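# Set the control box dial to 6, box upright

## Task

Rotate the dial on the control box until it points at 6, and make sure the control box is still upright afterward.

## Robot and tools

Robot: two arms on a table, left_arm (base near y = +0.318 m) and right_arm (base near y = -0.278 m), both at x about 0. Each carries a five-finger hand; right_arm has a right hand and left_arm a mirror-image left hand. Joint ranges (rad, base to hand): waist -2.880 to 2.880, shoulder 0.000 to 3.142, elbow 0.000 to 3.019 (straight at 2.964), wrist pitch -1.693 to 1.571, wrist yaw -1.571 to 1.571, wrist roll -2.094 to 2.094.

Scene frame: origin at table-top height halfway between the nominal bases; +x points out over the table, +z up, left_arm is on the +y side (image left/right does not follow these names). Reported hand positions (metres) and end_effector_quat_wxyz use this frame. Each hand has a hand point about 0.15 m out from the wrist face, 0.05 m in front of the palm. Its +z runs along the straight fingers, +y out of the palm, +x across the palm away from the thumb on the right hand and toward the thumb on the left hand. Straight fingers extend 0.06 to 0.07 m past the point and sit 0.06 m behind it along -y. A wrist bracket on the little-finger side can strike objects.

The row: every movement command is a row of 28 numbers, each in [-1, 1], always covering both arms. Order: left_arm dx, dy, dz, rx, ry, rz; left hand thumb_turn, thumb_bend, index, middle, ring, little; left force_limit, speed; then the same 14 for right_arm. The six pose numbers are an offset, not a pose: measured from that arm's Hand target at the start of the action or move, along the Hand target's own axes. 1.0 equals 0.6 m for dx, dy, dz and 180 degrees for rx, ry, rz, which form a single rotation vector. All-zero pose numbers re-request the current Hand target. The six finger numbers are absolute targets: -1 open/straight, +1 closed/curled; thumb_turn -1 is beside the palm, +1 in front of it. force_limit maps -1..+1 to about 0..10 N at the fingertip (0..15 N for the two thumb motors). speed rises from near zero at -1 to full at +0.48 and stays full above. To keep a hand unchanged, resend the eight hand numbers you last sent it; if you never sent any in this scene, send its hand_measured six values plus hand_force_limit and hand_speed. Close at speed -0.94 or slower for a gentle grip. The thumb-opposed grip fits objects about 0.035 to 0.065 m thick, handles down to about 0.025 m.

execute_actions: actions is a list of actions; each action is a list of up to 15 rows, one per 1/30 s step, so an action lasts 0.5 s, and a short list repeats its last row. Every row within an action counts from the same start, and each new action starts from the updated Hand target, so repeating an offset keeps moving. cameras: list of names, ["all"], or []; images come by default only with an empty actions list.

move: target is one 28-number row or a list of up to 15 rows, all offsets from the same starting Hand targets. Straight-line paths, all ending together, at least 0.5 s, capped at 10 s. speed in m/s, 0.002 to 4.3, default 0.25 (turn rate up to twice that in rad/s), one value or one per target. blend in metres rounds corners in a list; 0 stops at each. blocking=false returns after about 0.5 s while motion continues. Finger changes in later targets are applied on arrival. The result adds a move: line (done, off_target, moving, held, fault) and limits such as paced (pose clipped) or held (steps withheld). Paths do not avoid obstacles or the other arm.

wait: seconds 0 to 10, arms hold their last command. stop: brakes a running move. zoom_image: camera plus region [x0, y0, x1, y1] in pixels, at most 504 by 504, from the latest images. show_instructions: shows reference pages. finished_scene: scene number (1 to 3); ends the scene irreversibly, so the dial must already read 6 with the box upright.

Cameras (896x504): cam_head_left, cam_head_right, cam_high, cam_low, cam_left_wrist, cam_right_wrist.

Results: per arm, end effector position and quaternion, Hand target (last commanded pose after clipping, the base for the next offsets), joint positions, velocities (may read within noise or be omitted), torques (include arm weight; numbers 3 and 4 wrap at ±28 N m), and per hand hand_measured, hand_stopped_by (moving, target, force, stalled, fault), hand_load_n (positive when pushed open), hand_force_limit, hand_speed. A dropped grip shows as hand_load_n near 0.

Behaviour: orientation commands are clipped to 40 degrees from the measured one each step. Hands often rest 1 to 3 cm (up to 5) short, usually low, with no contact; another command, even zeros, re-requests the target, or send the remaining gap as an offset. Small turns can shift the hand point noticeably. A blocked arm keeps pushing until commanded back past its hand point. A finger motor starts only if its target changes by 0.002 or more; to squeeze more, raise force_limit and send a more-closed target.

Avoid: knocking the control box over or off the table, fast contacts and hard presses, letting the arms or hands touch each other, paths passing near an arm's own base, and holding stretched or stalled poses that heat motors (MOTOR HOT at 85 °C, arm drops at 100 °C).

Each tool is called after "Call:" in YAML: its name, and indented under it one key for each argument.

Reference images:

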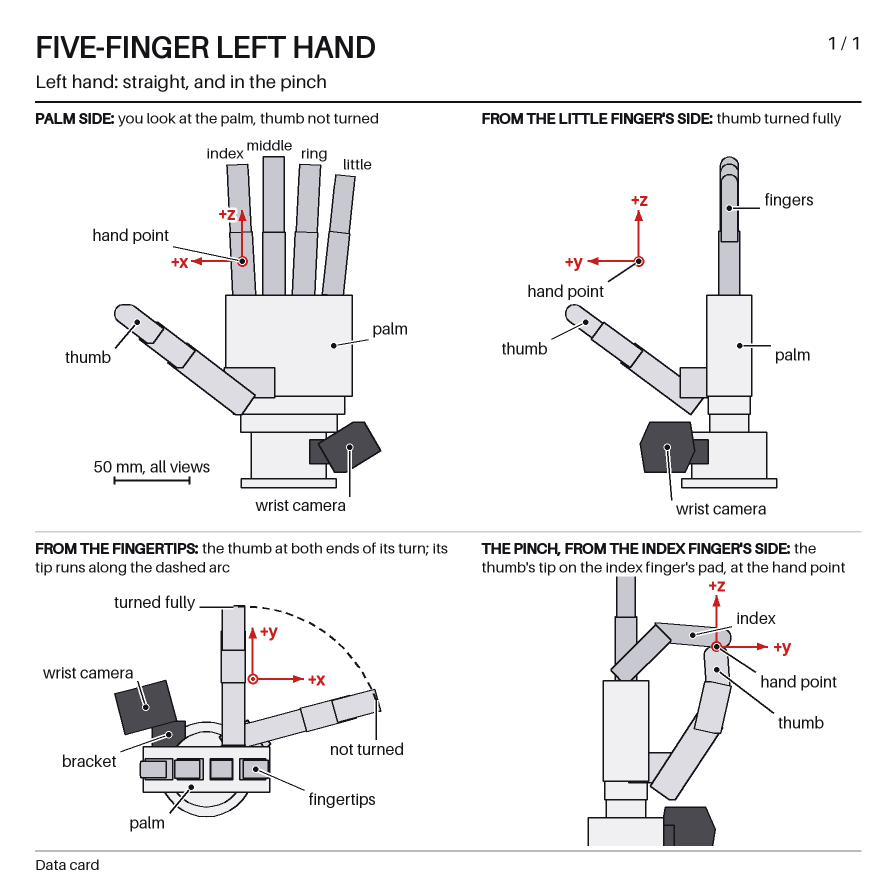

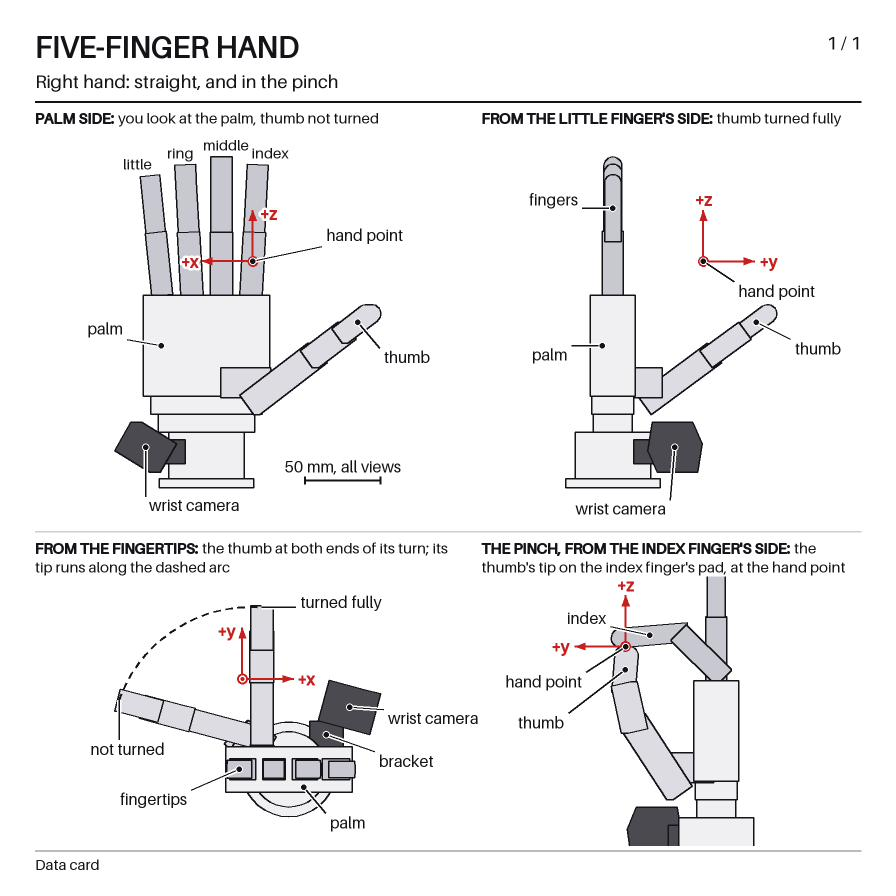

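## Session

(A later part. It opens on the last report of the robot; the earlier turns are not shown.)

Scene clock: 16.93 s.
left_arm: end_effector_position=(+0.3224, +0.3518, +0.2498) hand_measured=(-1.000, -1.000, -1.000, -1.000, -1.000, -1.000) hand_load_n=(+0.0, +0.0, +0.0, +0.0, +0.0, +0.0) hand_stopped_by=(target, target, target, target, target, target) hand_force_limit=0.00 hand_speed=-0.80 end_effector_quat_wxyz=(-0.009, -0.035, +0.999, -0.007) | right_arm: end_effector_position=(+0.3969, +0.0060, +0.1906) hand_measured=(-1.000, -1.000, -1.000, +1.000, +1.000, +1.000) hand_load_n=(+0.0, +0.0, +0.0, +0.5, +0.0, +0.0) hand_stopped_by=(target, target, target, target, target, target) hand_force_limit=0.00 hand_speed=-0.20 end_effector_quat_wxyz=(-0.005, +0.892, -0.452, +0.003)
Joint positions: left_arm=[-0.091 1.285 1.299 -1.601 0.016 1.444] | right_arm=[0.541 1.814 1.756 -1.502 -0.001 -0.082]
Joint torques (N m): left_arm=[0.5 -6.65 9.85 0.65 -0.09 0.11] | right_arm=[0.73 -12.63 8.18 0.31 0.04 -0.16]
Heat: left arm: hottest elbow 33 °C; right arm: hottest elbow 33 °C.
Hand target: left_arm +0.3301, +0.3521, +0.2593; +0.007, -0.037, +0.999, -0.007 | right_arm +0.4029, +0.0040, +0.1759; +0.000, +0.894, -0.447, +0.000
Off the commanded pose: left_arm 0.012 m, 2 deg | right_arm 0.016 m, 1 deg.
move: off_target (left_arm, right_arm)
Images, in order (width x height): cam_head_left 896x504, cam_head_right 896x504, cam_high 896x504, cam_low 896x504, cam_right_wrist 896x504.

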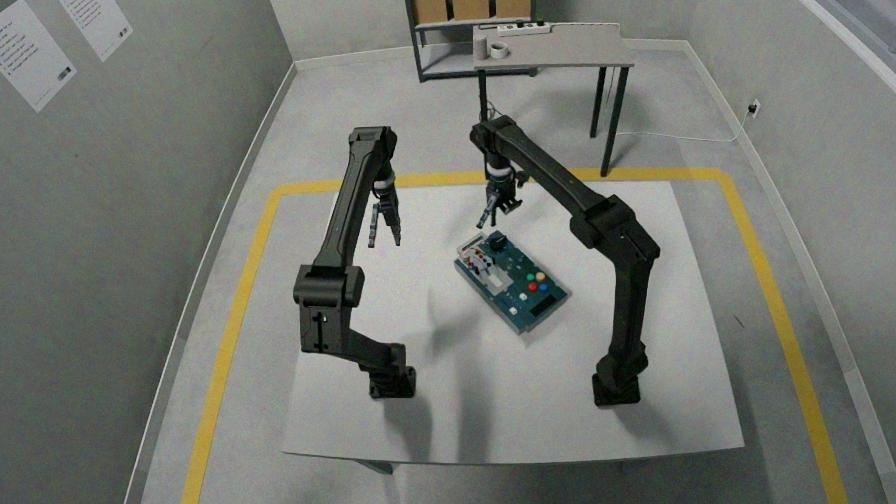

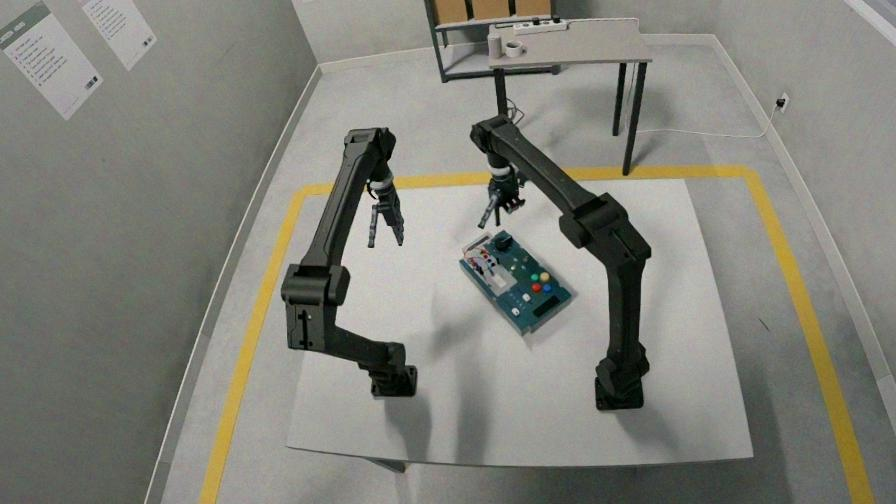

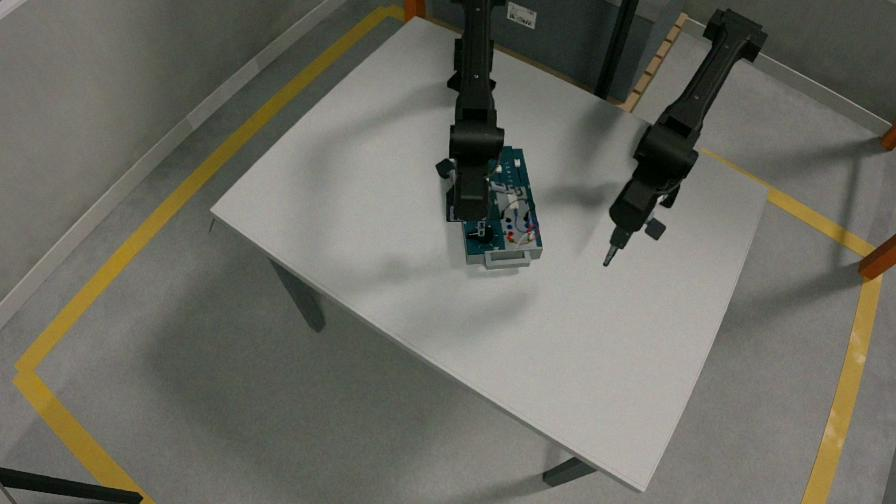

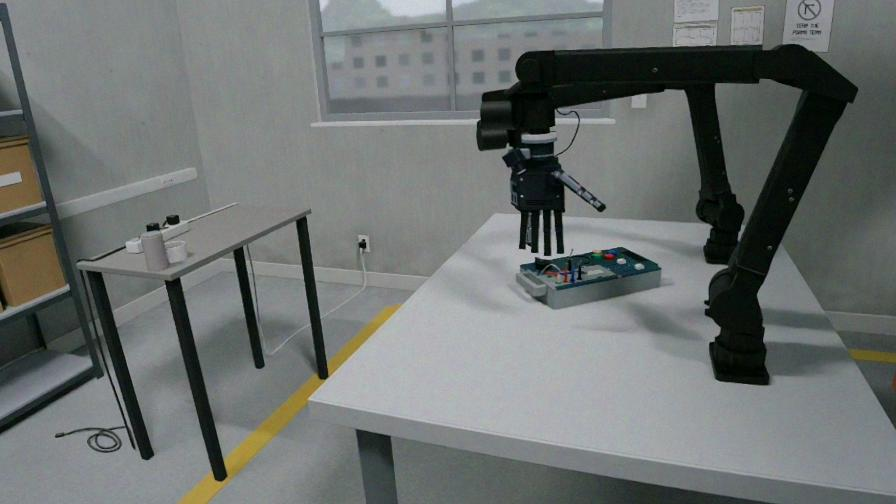

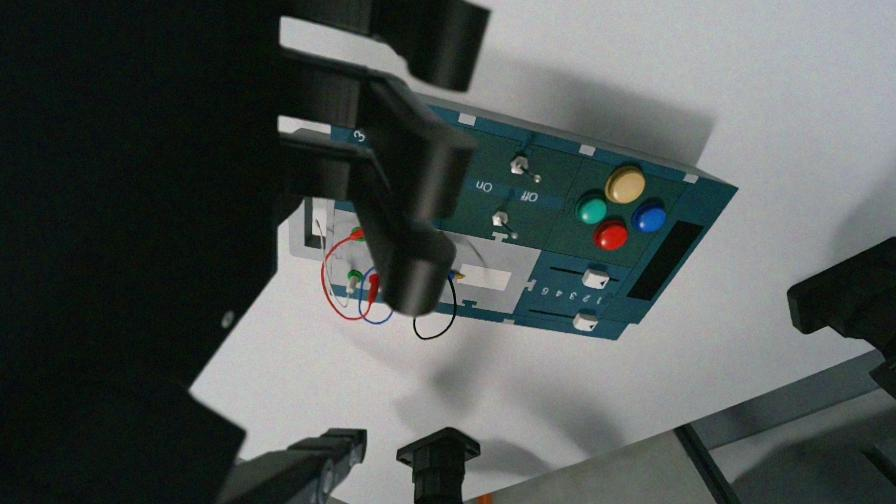

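Call:
move:
  target: [0,0,0,0,0,0,-1,-1,-1,-1,-1,-1,0,-0.8,0,0,0.05,0,0,0,-1,-1,-1,1,1,1,0,-0.2]
  speed: 0.06
  cameras: ["cam_head_left","cam_head_right","cam_high","cam_low","cam_right_wrist"]

Call:
zoom_image:
  camera: "cam_head_left"
  region: [470, 200, 530, 260]

Call:
zoom_image:
  camera: "cam_head_right"
  region: [470, 200, 530, 260]

Call:
zoom_image:
  camera: "cam_high"
  region: [440, 190, 520, 270]

Call:
zoom_image:
  camera: "cam_low"
  region: [500, 200, 600, 300]

Scene clock: 18.87 s.
left_arm: end_effector_position=(+0.3224, +0.3518, +0.2498) hand_measured=(-1.000, -1.000, -1.000, -1.000, -1.000, -1.000) hand_load_n=(+0.0, +0.0, +0.0, +0.0, +0.0, +0.0) hand_stopped_by=(target, target, target, target, target, target) hand_force_limit=0.00 hand_speed=-0.80 end_effector_quat_wxyz=(-0.009, -0.035, +0.999, -0.007) | right_arm: end_effector_position=(+0.3977, +0.0066, +0.1605) hand_measured=(-1.000, -1.000, -1.000, +1.000, +1.000, +1.000) hand_load_n=(+0.0, +0.0, +0.0, +0.0, +0.0, +0.0) hand_stopped_by=(target, target, target, target, target, target) hand_force_limit=0.00 hand_speed=-0.20 end_effector_quat_wxyz=(-0.005, +0.892, -0.452, +0.003)
Joint positions: left_arm=[-0.091 1.285 1.299 -1.601 0.016 1.444] | right_arm=[0.541 1.825 1.692 -1.426 -0.001 -0.082]
Joint torques (N m): left_arm=[0.15 -6.36 9.77 0.55 -0.06 0.11] | right_arm=[0.85 -12.63 8.13 0.31 0.04 -0.16]
Heat: left arm: hottest elbow 33 °C; right arm: hottest elbow 33 °C.
Hand target: left_arm +0.3301, +0.3521, +0.2593; +0.007, -0.037, +0.999, -0.007 | right_arm +0.4030, +0.0040, +0.1459; +0.000, +0.894, -0.447, +0.000
Off the commanded pose: left_arm 0.012 m, 2 deg | right_arm 0.016 m, 1 deg.
move: off_target (left_arm, right_arm)
Images, in order (width x height): cam_head_left 896x504, cam_head_right 896x504, cam_high 896x504, cam_low 896x504, cam_right_wrist 896x504.

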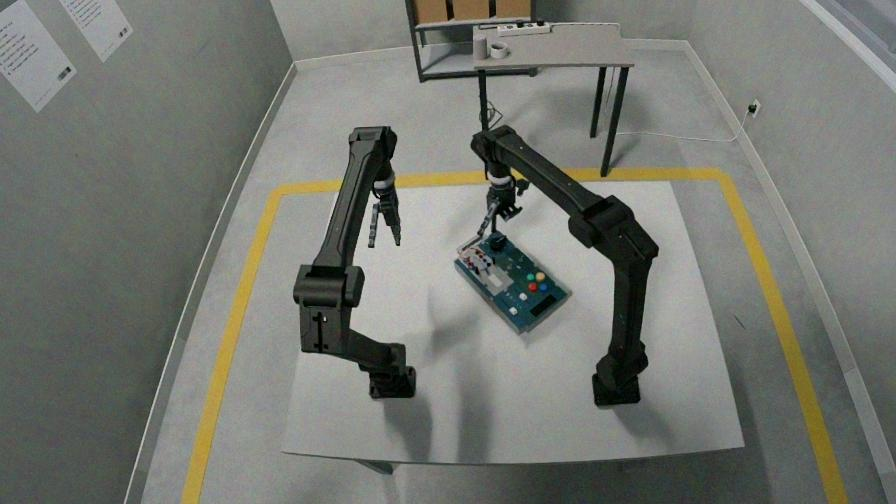

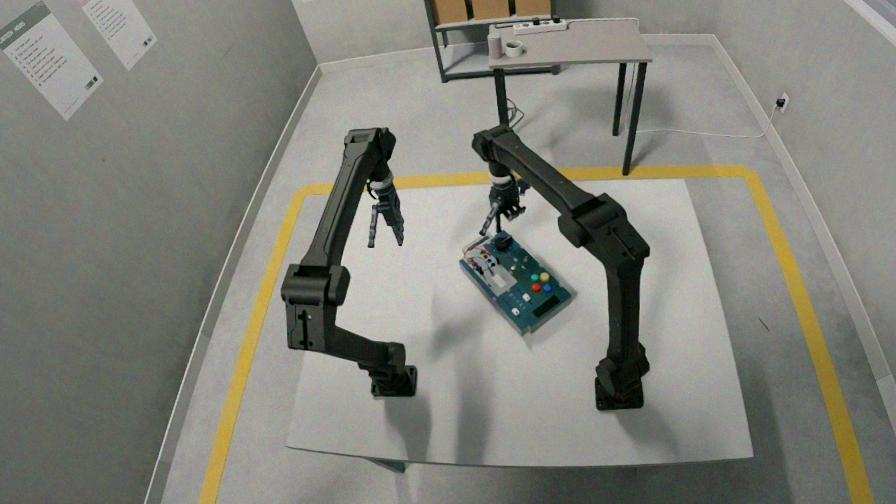

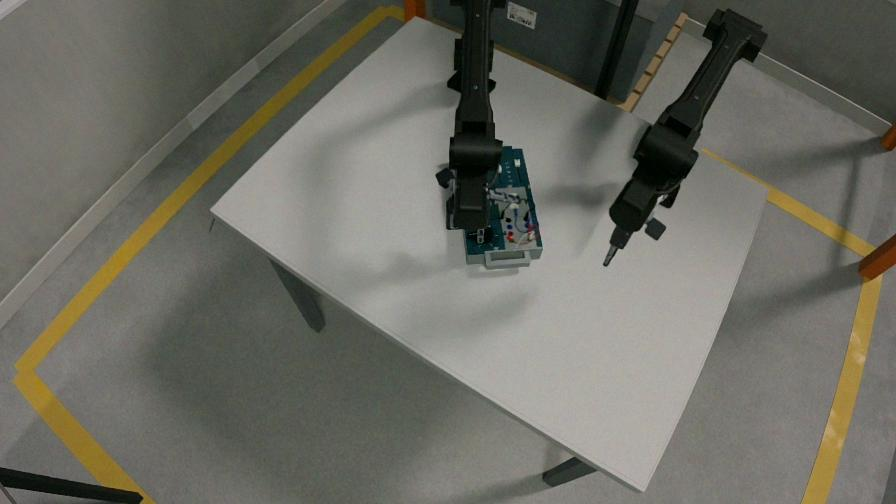

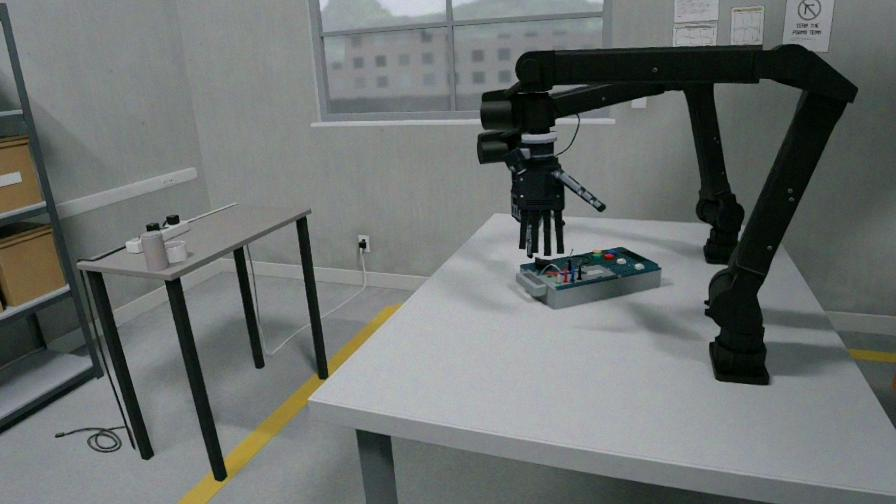

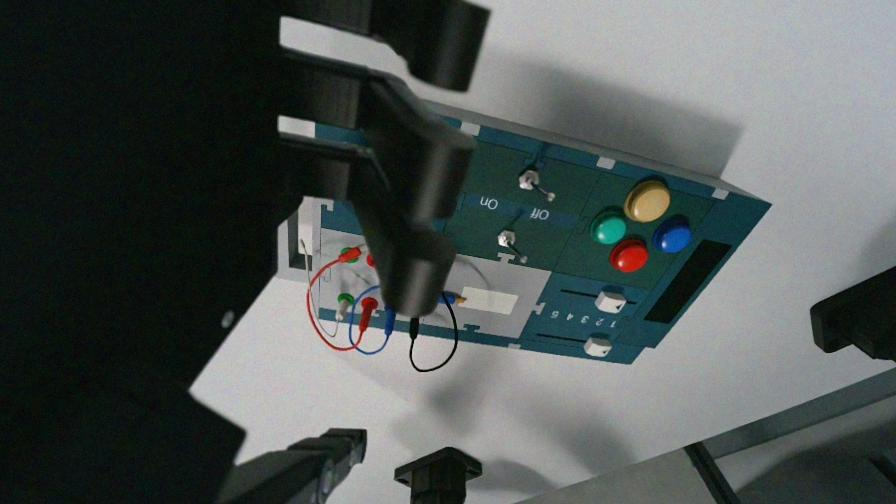

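Scaled by 8.400 from the camera's 896x504 image, which has a finer 1280x720 frame.

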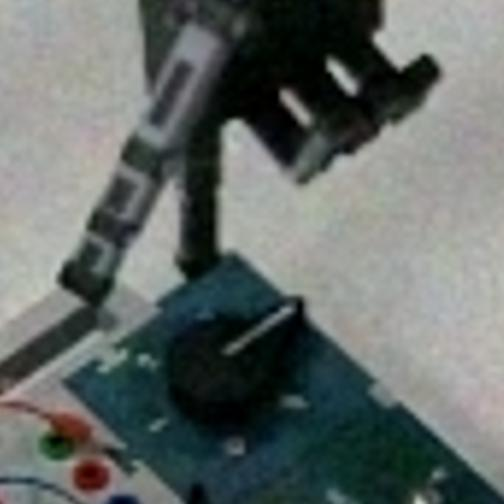

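Scaled by 8.400 from the camera's 896x504 image, which has a finer 1280x720 frame.

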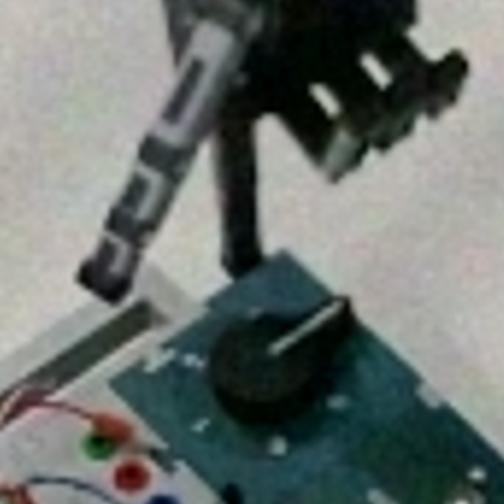

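Scaled by 6.300 from the camera's 896x504 image, which has a finer 1280x720 frame.

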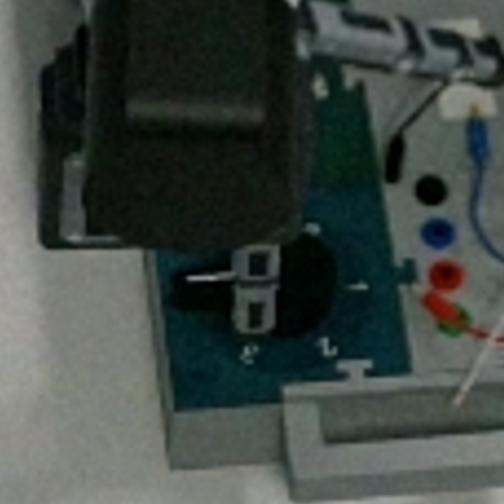

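Scaled by 5.040 from the camera's 896x504 image, which has a finer 1280x720 frame.

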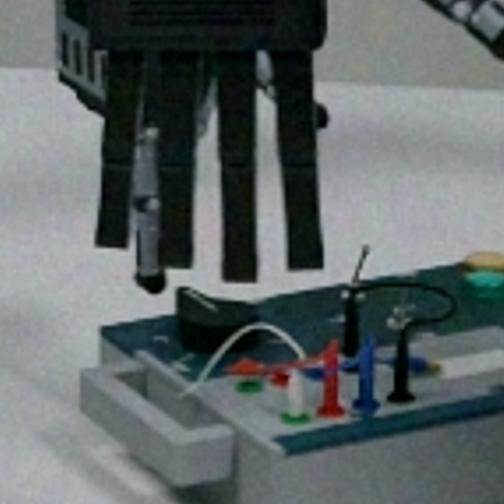

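Call:
move:
  target: [0,0,0,0,0,0,-1,-1,-1,-1,-1,-1,0,-0.8,0,0,0.0333,0,0,0,-1,-1,-1,1,1,1,0,-0.2]
  speed: 0.05
  cameras: ["cam_head_left","cam_head_right","cam_high","cam_low"]

Call:
zoom_image:
  camera: "cam_head_left"
  region: [470, 200, 530, 260]

Call:
zoom_image:
  camera: "cam_high"
  region: [440, 190, 520, 270]

Call:
zoom_image:
  camera: "cam_low"
  region: [500, 200, 600, 300]

Scene clock: 20.90 s.
left_arm: end_effector_position=(+0.3224, +0.3518, +0.2498) hand_measured=(-1.000, -1.000, -1.000, -1.000, -1.000, -1.000) hand_load_n=(+0.0, +0.0, +0.0, +0.0, +0.0, +0.0) hand_stopped_by=(target, target, target, target, target, target) hand_force_limit=0.00 hand_speed=-0.80 end_effector_quat_wxyz=(-0.009, -0.035, +0.999, -0.007) | right_arm: end_effector_position=(+0.3984, +0.0069, +0.1410) hand_measured=(-1.000, -1.000, -1.000, +1.000, +1.000, +1.000) hand_load_n=(+0.0, +0.0, +0.0, +0.0, +0.0, +0.0) hand_stopped_by=(target, target, target, target, target, target) hand_force_limit=0.00 hand_speed=-0.20 end_effector_quat_wxyz=(-0.006, +0.892, -0.452, +0.003)
Joint positions: left_arm=[-0.091 1.285 1.299 -1.601 0.016 1.444] | right_arm=[0.541 1.834 1.653 -1.377 -0.001 -0.082]
Joint torques (N m): left_arm=[0.38 -6.12 9.94 0.62 -0.04 0.1] | right_arm=[0.79 -12.57 8.05 0.31 0.04 -0.16]
Heat: left arm: hottest elbow 33 °C; right arm: hottest elbow 33 °C.
Hand target: left_arm +0.3301, +0.3521, +0.2593; +0.007, -0.037, +0.999, -0.007 | right_arm +0.4029, +0.0040, +0.1259; +0.000, +0.894, -0.447, +0.000
Off the commanded pose: left_arm 0.012 m, 2 deg | right_arm 0.016 m, 1 deg.
move: off_target (left_arm, right_arm)
Images, in order (width x height): cam_head_left 896x504, cam_head_right 896x504, cam_high 896x504, cam_low 896x504.

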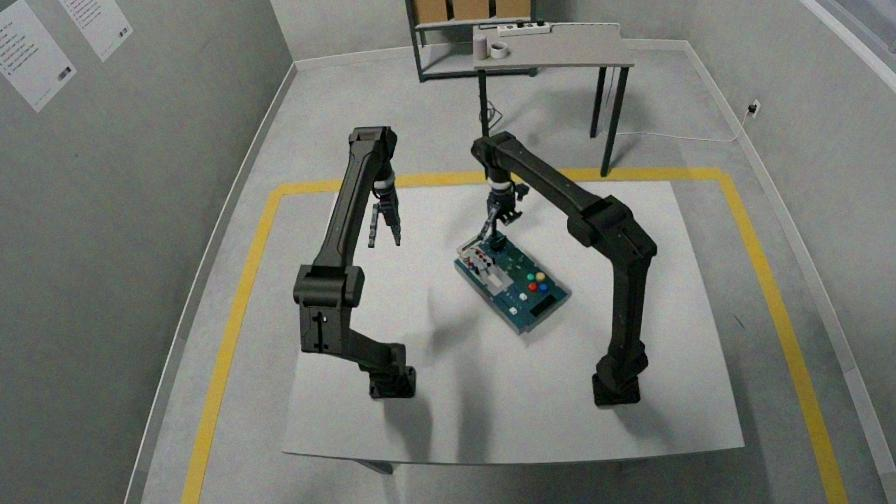

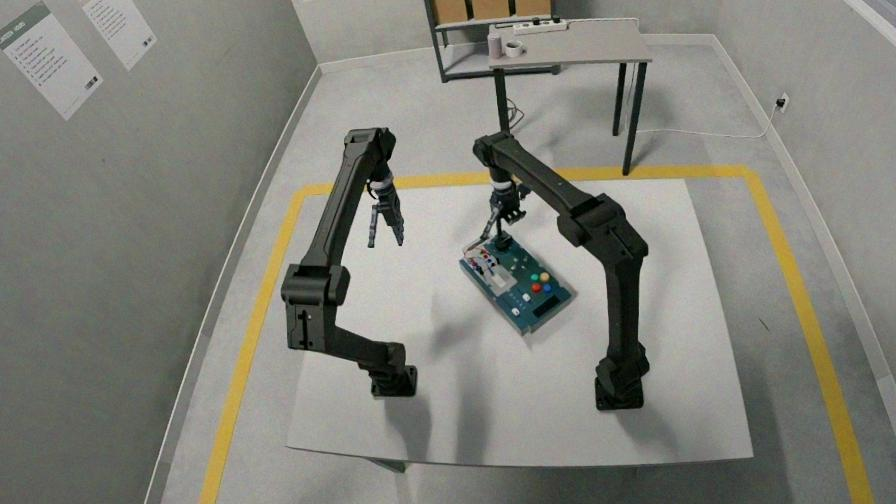

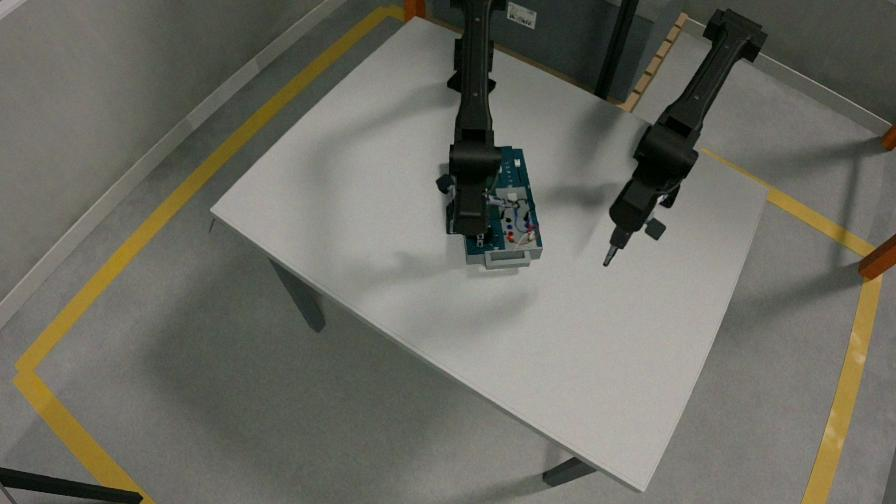

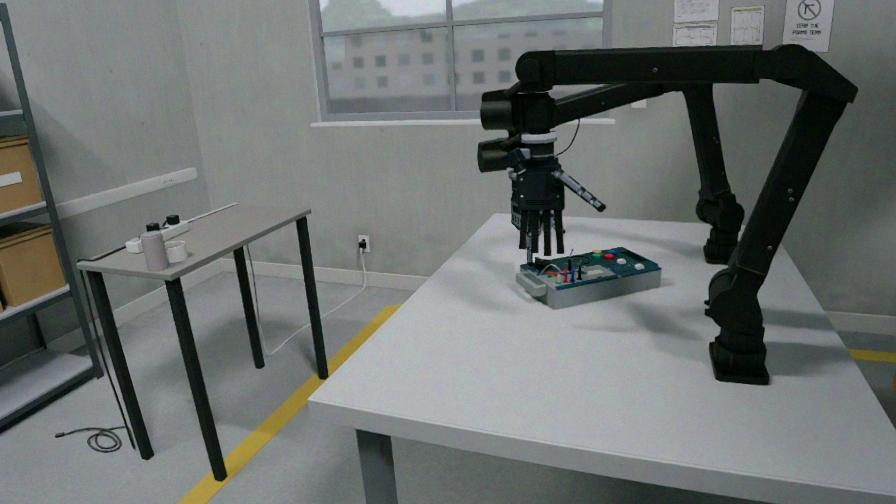

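Scaled by 8.400 from the camera's 896x504 image, which has a finer 1280x720 frame.

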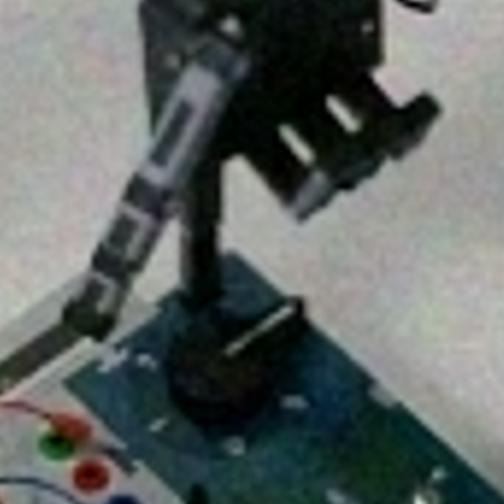

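Scaled by 6.300 from the camera's 896x504 image, which has a finer 1280x720 frame.

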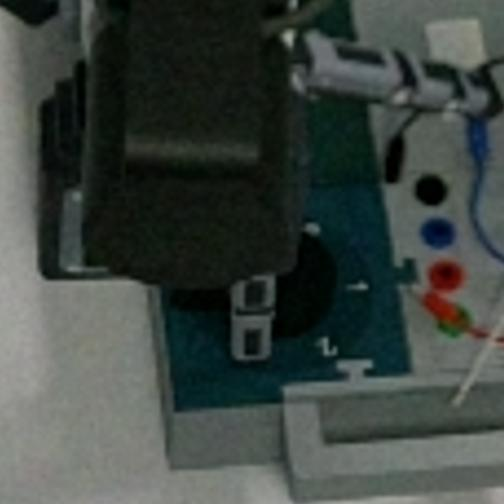

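Scaled by 5.040 from the camera's 896x504 image, which has a finer 1280x720 frame.

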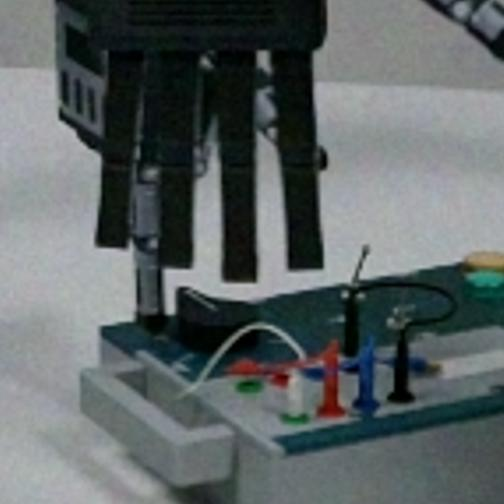

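Call:
move:
  target: [0,0,0,0,0,0,-1,-1,-1,-1,-1,-1,0,-0.8,0.0386,0.0256,0,0,0,0,-1,-1,-1,1,1,1,0,-0.2]
  speed: 0.05
  cameras: ["cam_head_left","cam_head_right","cam_high","cam_low"]

Call:
zoom_image:
  camera: "cam_head_left"
  region: [470, 200, 530, 260]

Call:
zoom_image:
  camera: "cam_high"
  region: [440, 190, 520, 270]

Call:
zoom_image:
  camera: "cam_low"
  region: [500, 200, 600, 300]

Scene clock: 22.87 s.
left_arm: end_effector_position=(+0.3224, +0.3518, +0.2498) hand_measured=(-1.000, -1.000, -1.000, -1.000, -1.000, -1.000) hand_load_n=(+0.0, +0.0, +0.0, +0.0, +0.0, +0.0) hand_stopped_by=(target, target, target, target, target, target) hand_force_limit=0.00 hand_speed=-0.80 end_effector_quat_wxyz=(-0.009, -0.035, +0.999, -0.007) | right_arm: end_effector_position=(+0.4006, -0.0069, +0.1346) hand_measured=(-1.000, -1.000, -1.000, +1.000, +1.000, +1.000) hand_load_n=(+0.0, -0.5, +0.0, +0.0, +0.0, +0.0) hand_stopped_by=(target, target, target, target, target, target) hand_force_limit=0.00 hand_speed=-0.20 end_effector_quat_wxyz=(-0.009, +0.895, -0.446, -0.004)
Joint positions: left_arm=[-0.091 1.285 1.299 -1.601 0.016 1.444] | right_arm=[0.514 1.826 1.623 -1.357 -0.016 -0.121]
Joint velocities: left_arm=[within noise] | right_arm=[0.005 -0.015 -0.046 0.012 -0.022 -0.051]
Joint torques (N m): left_arm=[0.67 -6.36 9.84 0.66 -0.06 0.1] | right_arm=[-0.67 -14.27 6.74 0.08 0.53 -0.2]
Heat: left arm: hottest elbow 34 °C; right arm: hottest elbow 33 °C.
Hand target: left_arm +0.3301, +0.3521, +0.2593; +0.007, -0.037, +0.999, -0.007 | right_arm +0.4046, -0.0236, +0.1259; +0.000, +0.895, -0.447, +0.000
Off the commanded pose: left_arm 0.012 m, 2 deg | right_arm 0.019 m, 1 deg.
move: off_target (left_arm, right_arm)
Images, in order (width x height): cam_head_left 896x504, cam_head_right 896x504, cam_high 896x504, cam_low 896x504.

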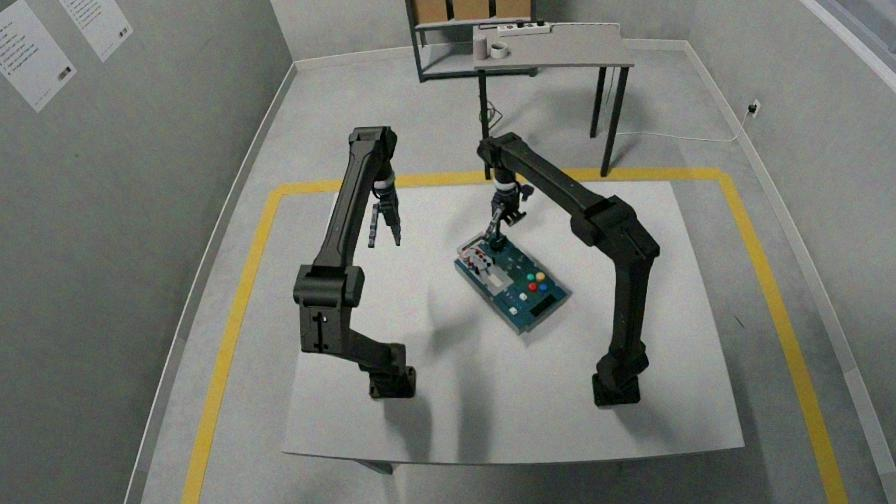

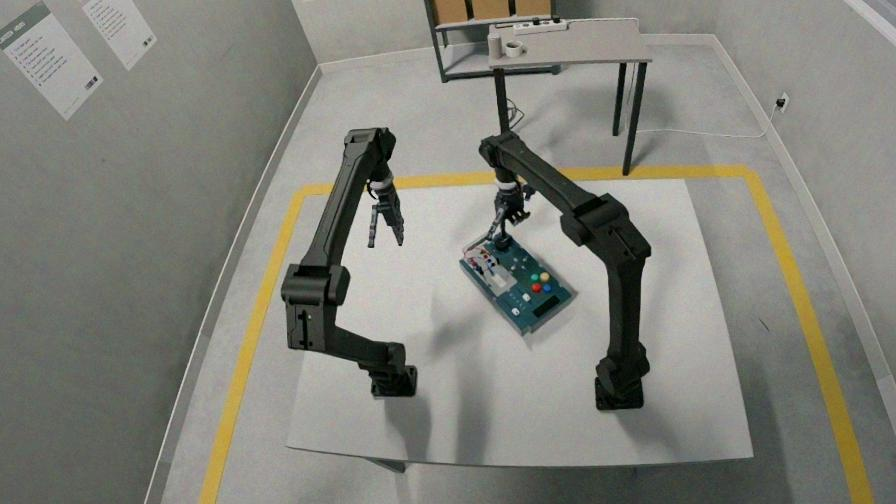

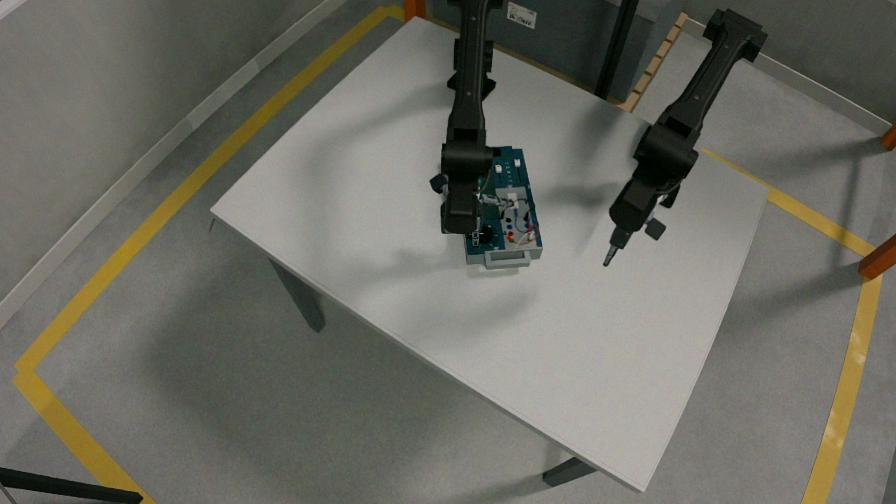

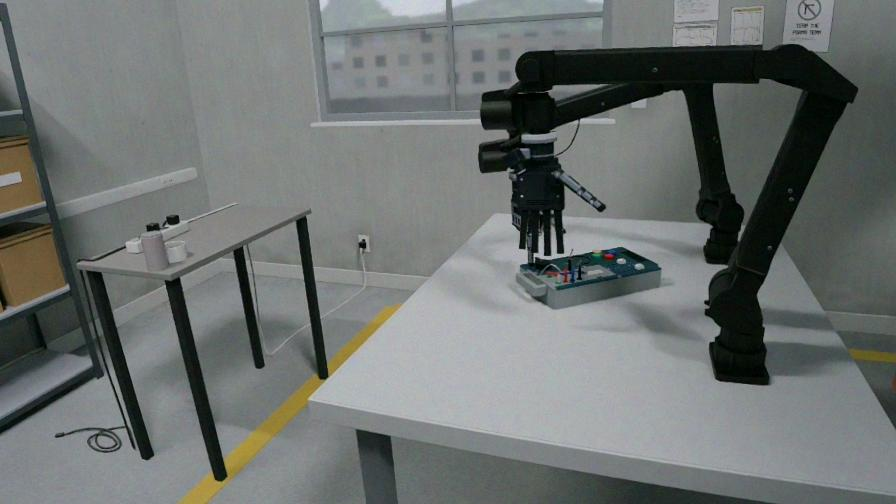

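Scaled by 8.400 from the camera's 896x504 image, which has a finer 1280x720 frame.

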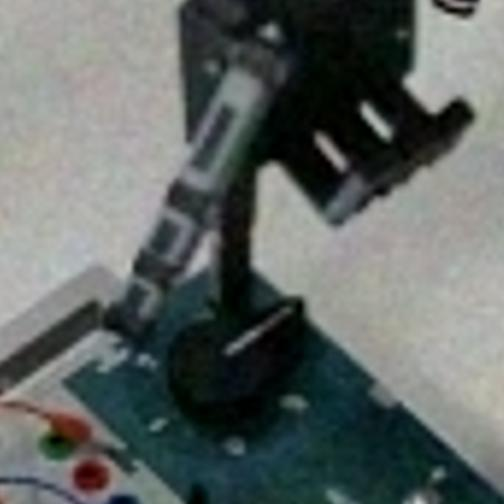

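Scaled by 6.300 from the camera's 896x504 image, which has a finer 1280x720 frame.

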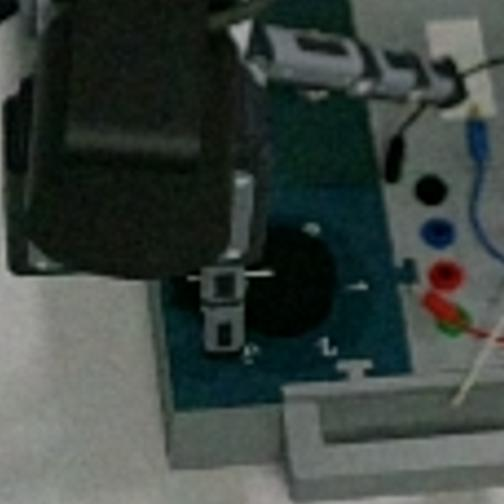

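Scaled by 5.040 from the camera's 896x504 image, which has a finer 1280x720 frame.

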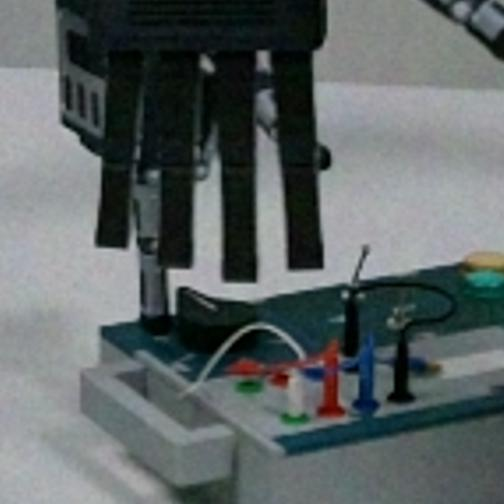

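Call:
move:
  target: [0,0,0,0,0,0,-1,-1,-1,-1,-1,-1,0,-0.8,0.0176,0.0332,-0.01,0,0,0,-1,-1,-1,1,1,1,0,-0.2]
  speed: 0.04
  cameras: ["cam_head_left","cam_head_right","cam_high","cam_low"]

Call:
zoom_image:
  camera: "cam_head_left"
  region: [470, 200, 530, 260]

Call:
zoom_image:
  camera: "cam_high"
  region: [440, 190, 520, 270]

Call:
zoom_image:
  camera: "cam_low"
  region: [500, 200, 600, 300]

Scene clock: 24.60 s.
left_arm: end_effector_position=(+0.3224, +0.3518, +0.2498) hand_measured=(-1.000, -1.000, -1.000, -1.000, -1.000, -1.000) hand_load_n=(+0.0, +0.0, +0.0, +0.0, +0.0, +0.0) hand_stopped_by=(target, target, target, target, target, target) hand_force_limit=0.00 hand_speed=-0.80 end_effector_quat_wxyz=(-0.009, -0.035, +0.999, -0.007) | right_arm: end_effector_position=(+0.3976, -0.0269, +0.1341) hand_measured=(-1.000, -1.000, -1.000, +1.000, +1.000, +1.000) hand_load_n=(+0.0, -0.5, +0.5, +0.0, +0.0, +0.0) hand_stopped_by=(target, target, target, target, target, target) hand_force_limit=0.00 hand_speed=-0.20 end_effector_quat_wxyz=(-0.012, +0.891, -0.453, -0.002)
Joint positions: left_arm=[-0.091 1.285 1.299 -1.601 0.016 1.444] | right_arm=[0.483 1.788 1.569 -1.334 -0.016 -0.137]
Joint torques (N m): left_arm=[0.5 -6.59 9.84 0.65 -0.04 0.11] | right_arm=[-0.21 -14.62 6.74 -0.35 0.54 -0.29]
Heat: left arm: hottest elbow 34 °C; right arm: hottest elbow 33 °C.
Hand target: left_arm +0.3301, +0.3521, +0.2593; +0.007, -0.037, +0.999, -0.007 | right_arm +0.3949, -0.0441, +0.1319; +0.000, +0.895, -0.447, +0.000
Off the commanded pose: left_arm 0.012 m, 2 deg | right_arm 0.017 m, 2 deg.
move: off_target (left_arm, right_arm)
Images, in order (width x height): cam_head_left 896x504, cam_head_right 896x504, cam_high 896x504, cam_low 896x504.

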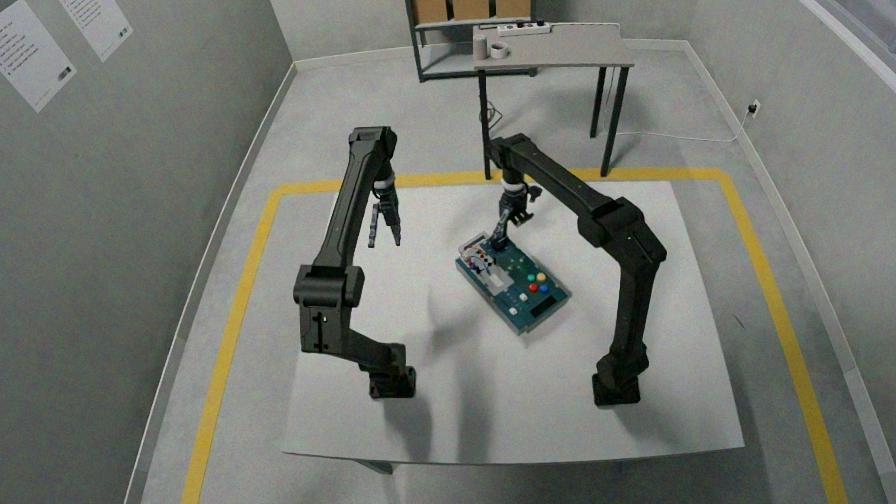

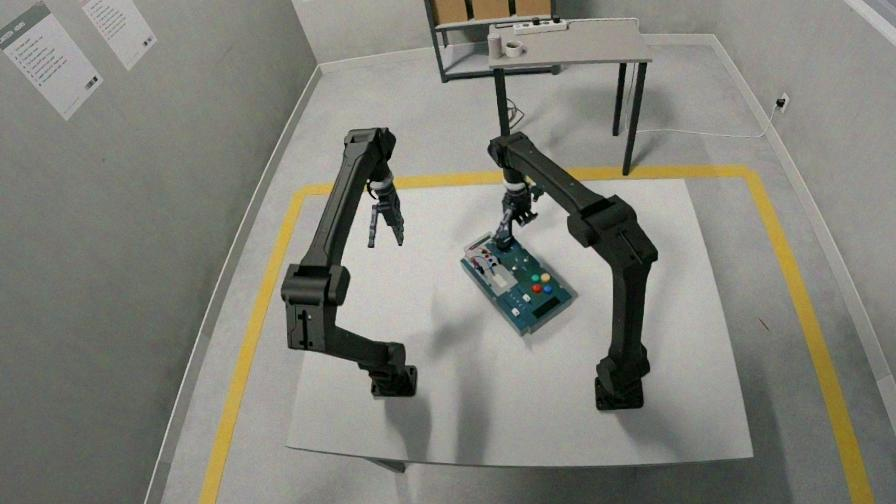

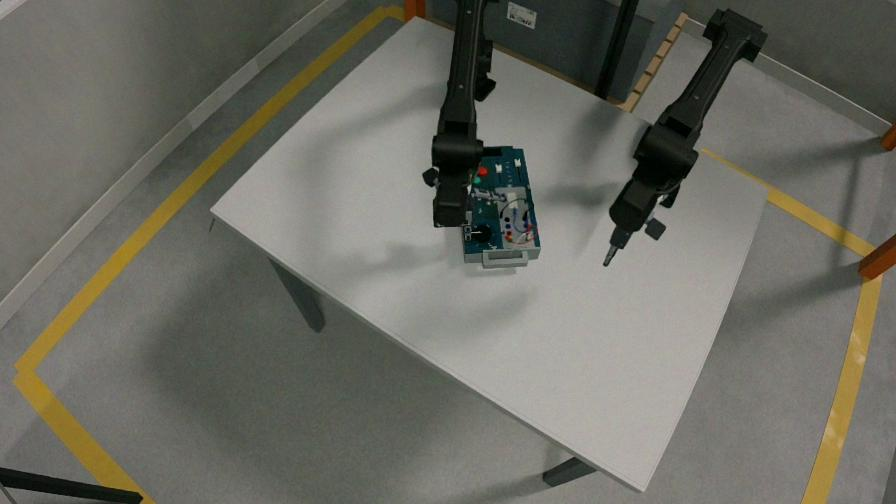

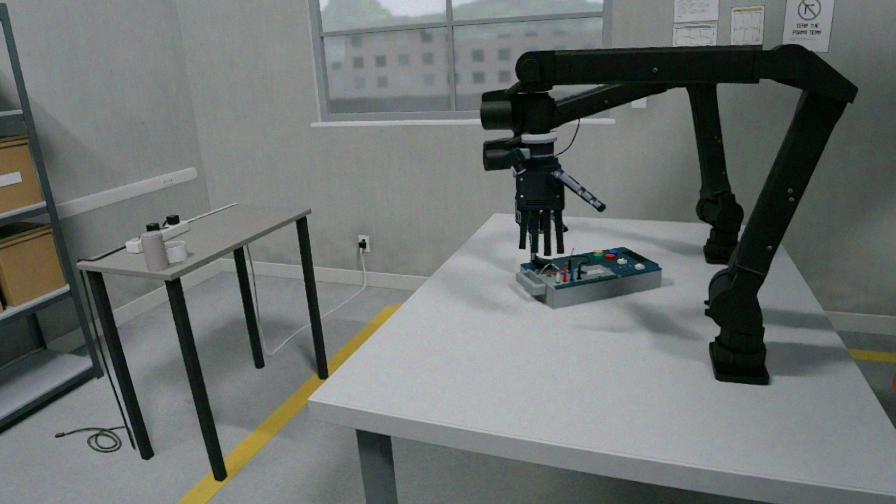

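Scaled by 8.400 from the camera's 896x504 image, which has a finer 1280x720 frame.

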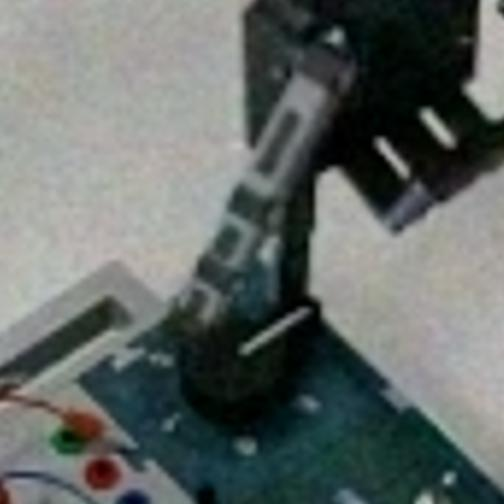

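Scaled by 6.300 from the camera's 896x504 image, which has a finer 1280x720 frame.

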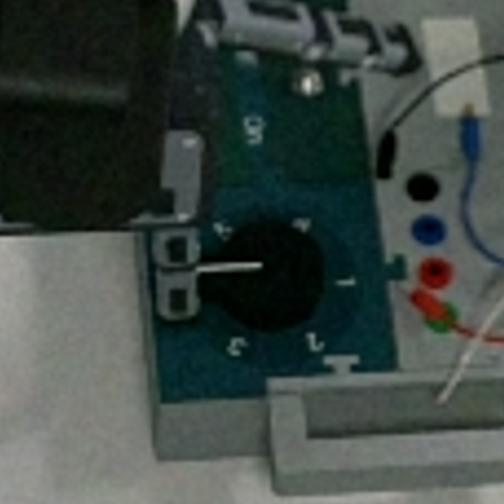

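Scaled by 5.040 from the camera's 896x504 image, which has a finer 1280x720 frame.

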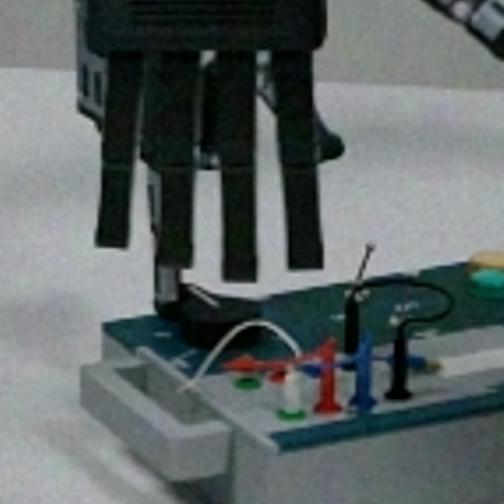

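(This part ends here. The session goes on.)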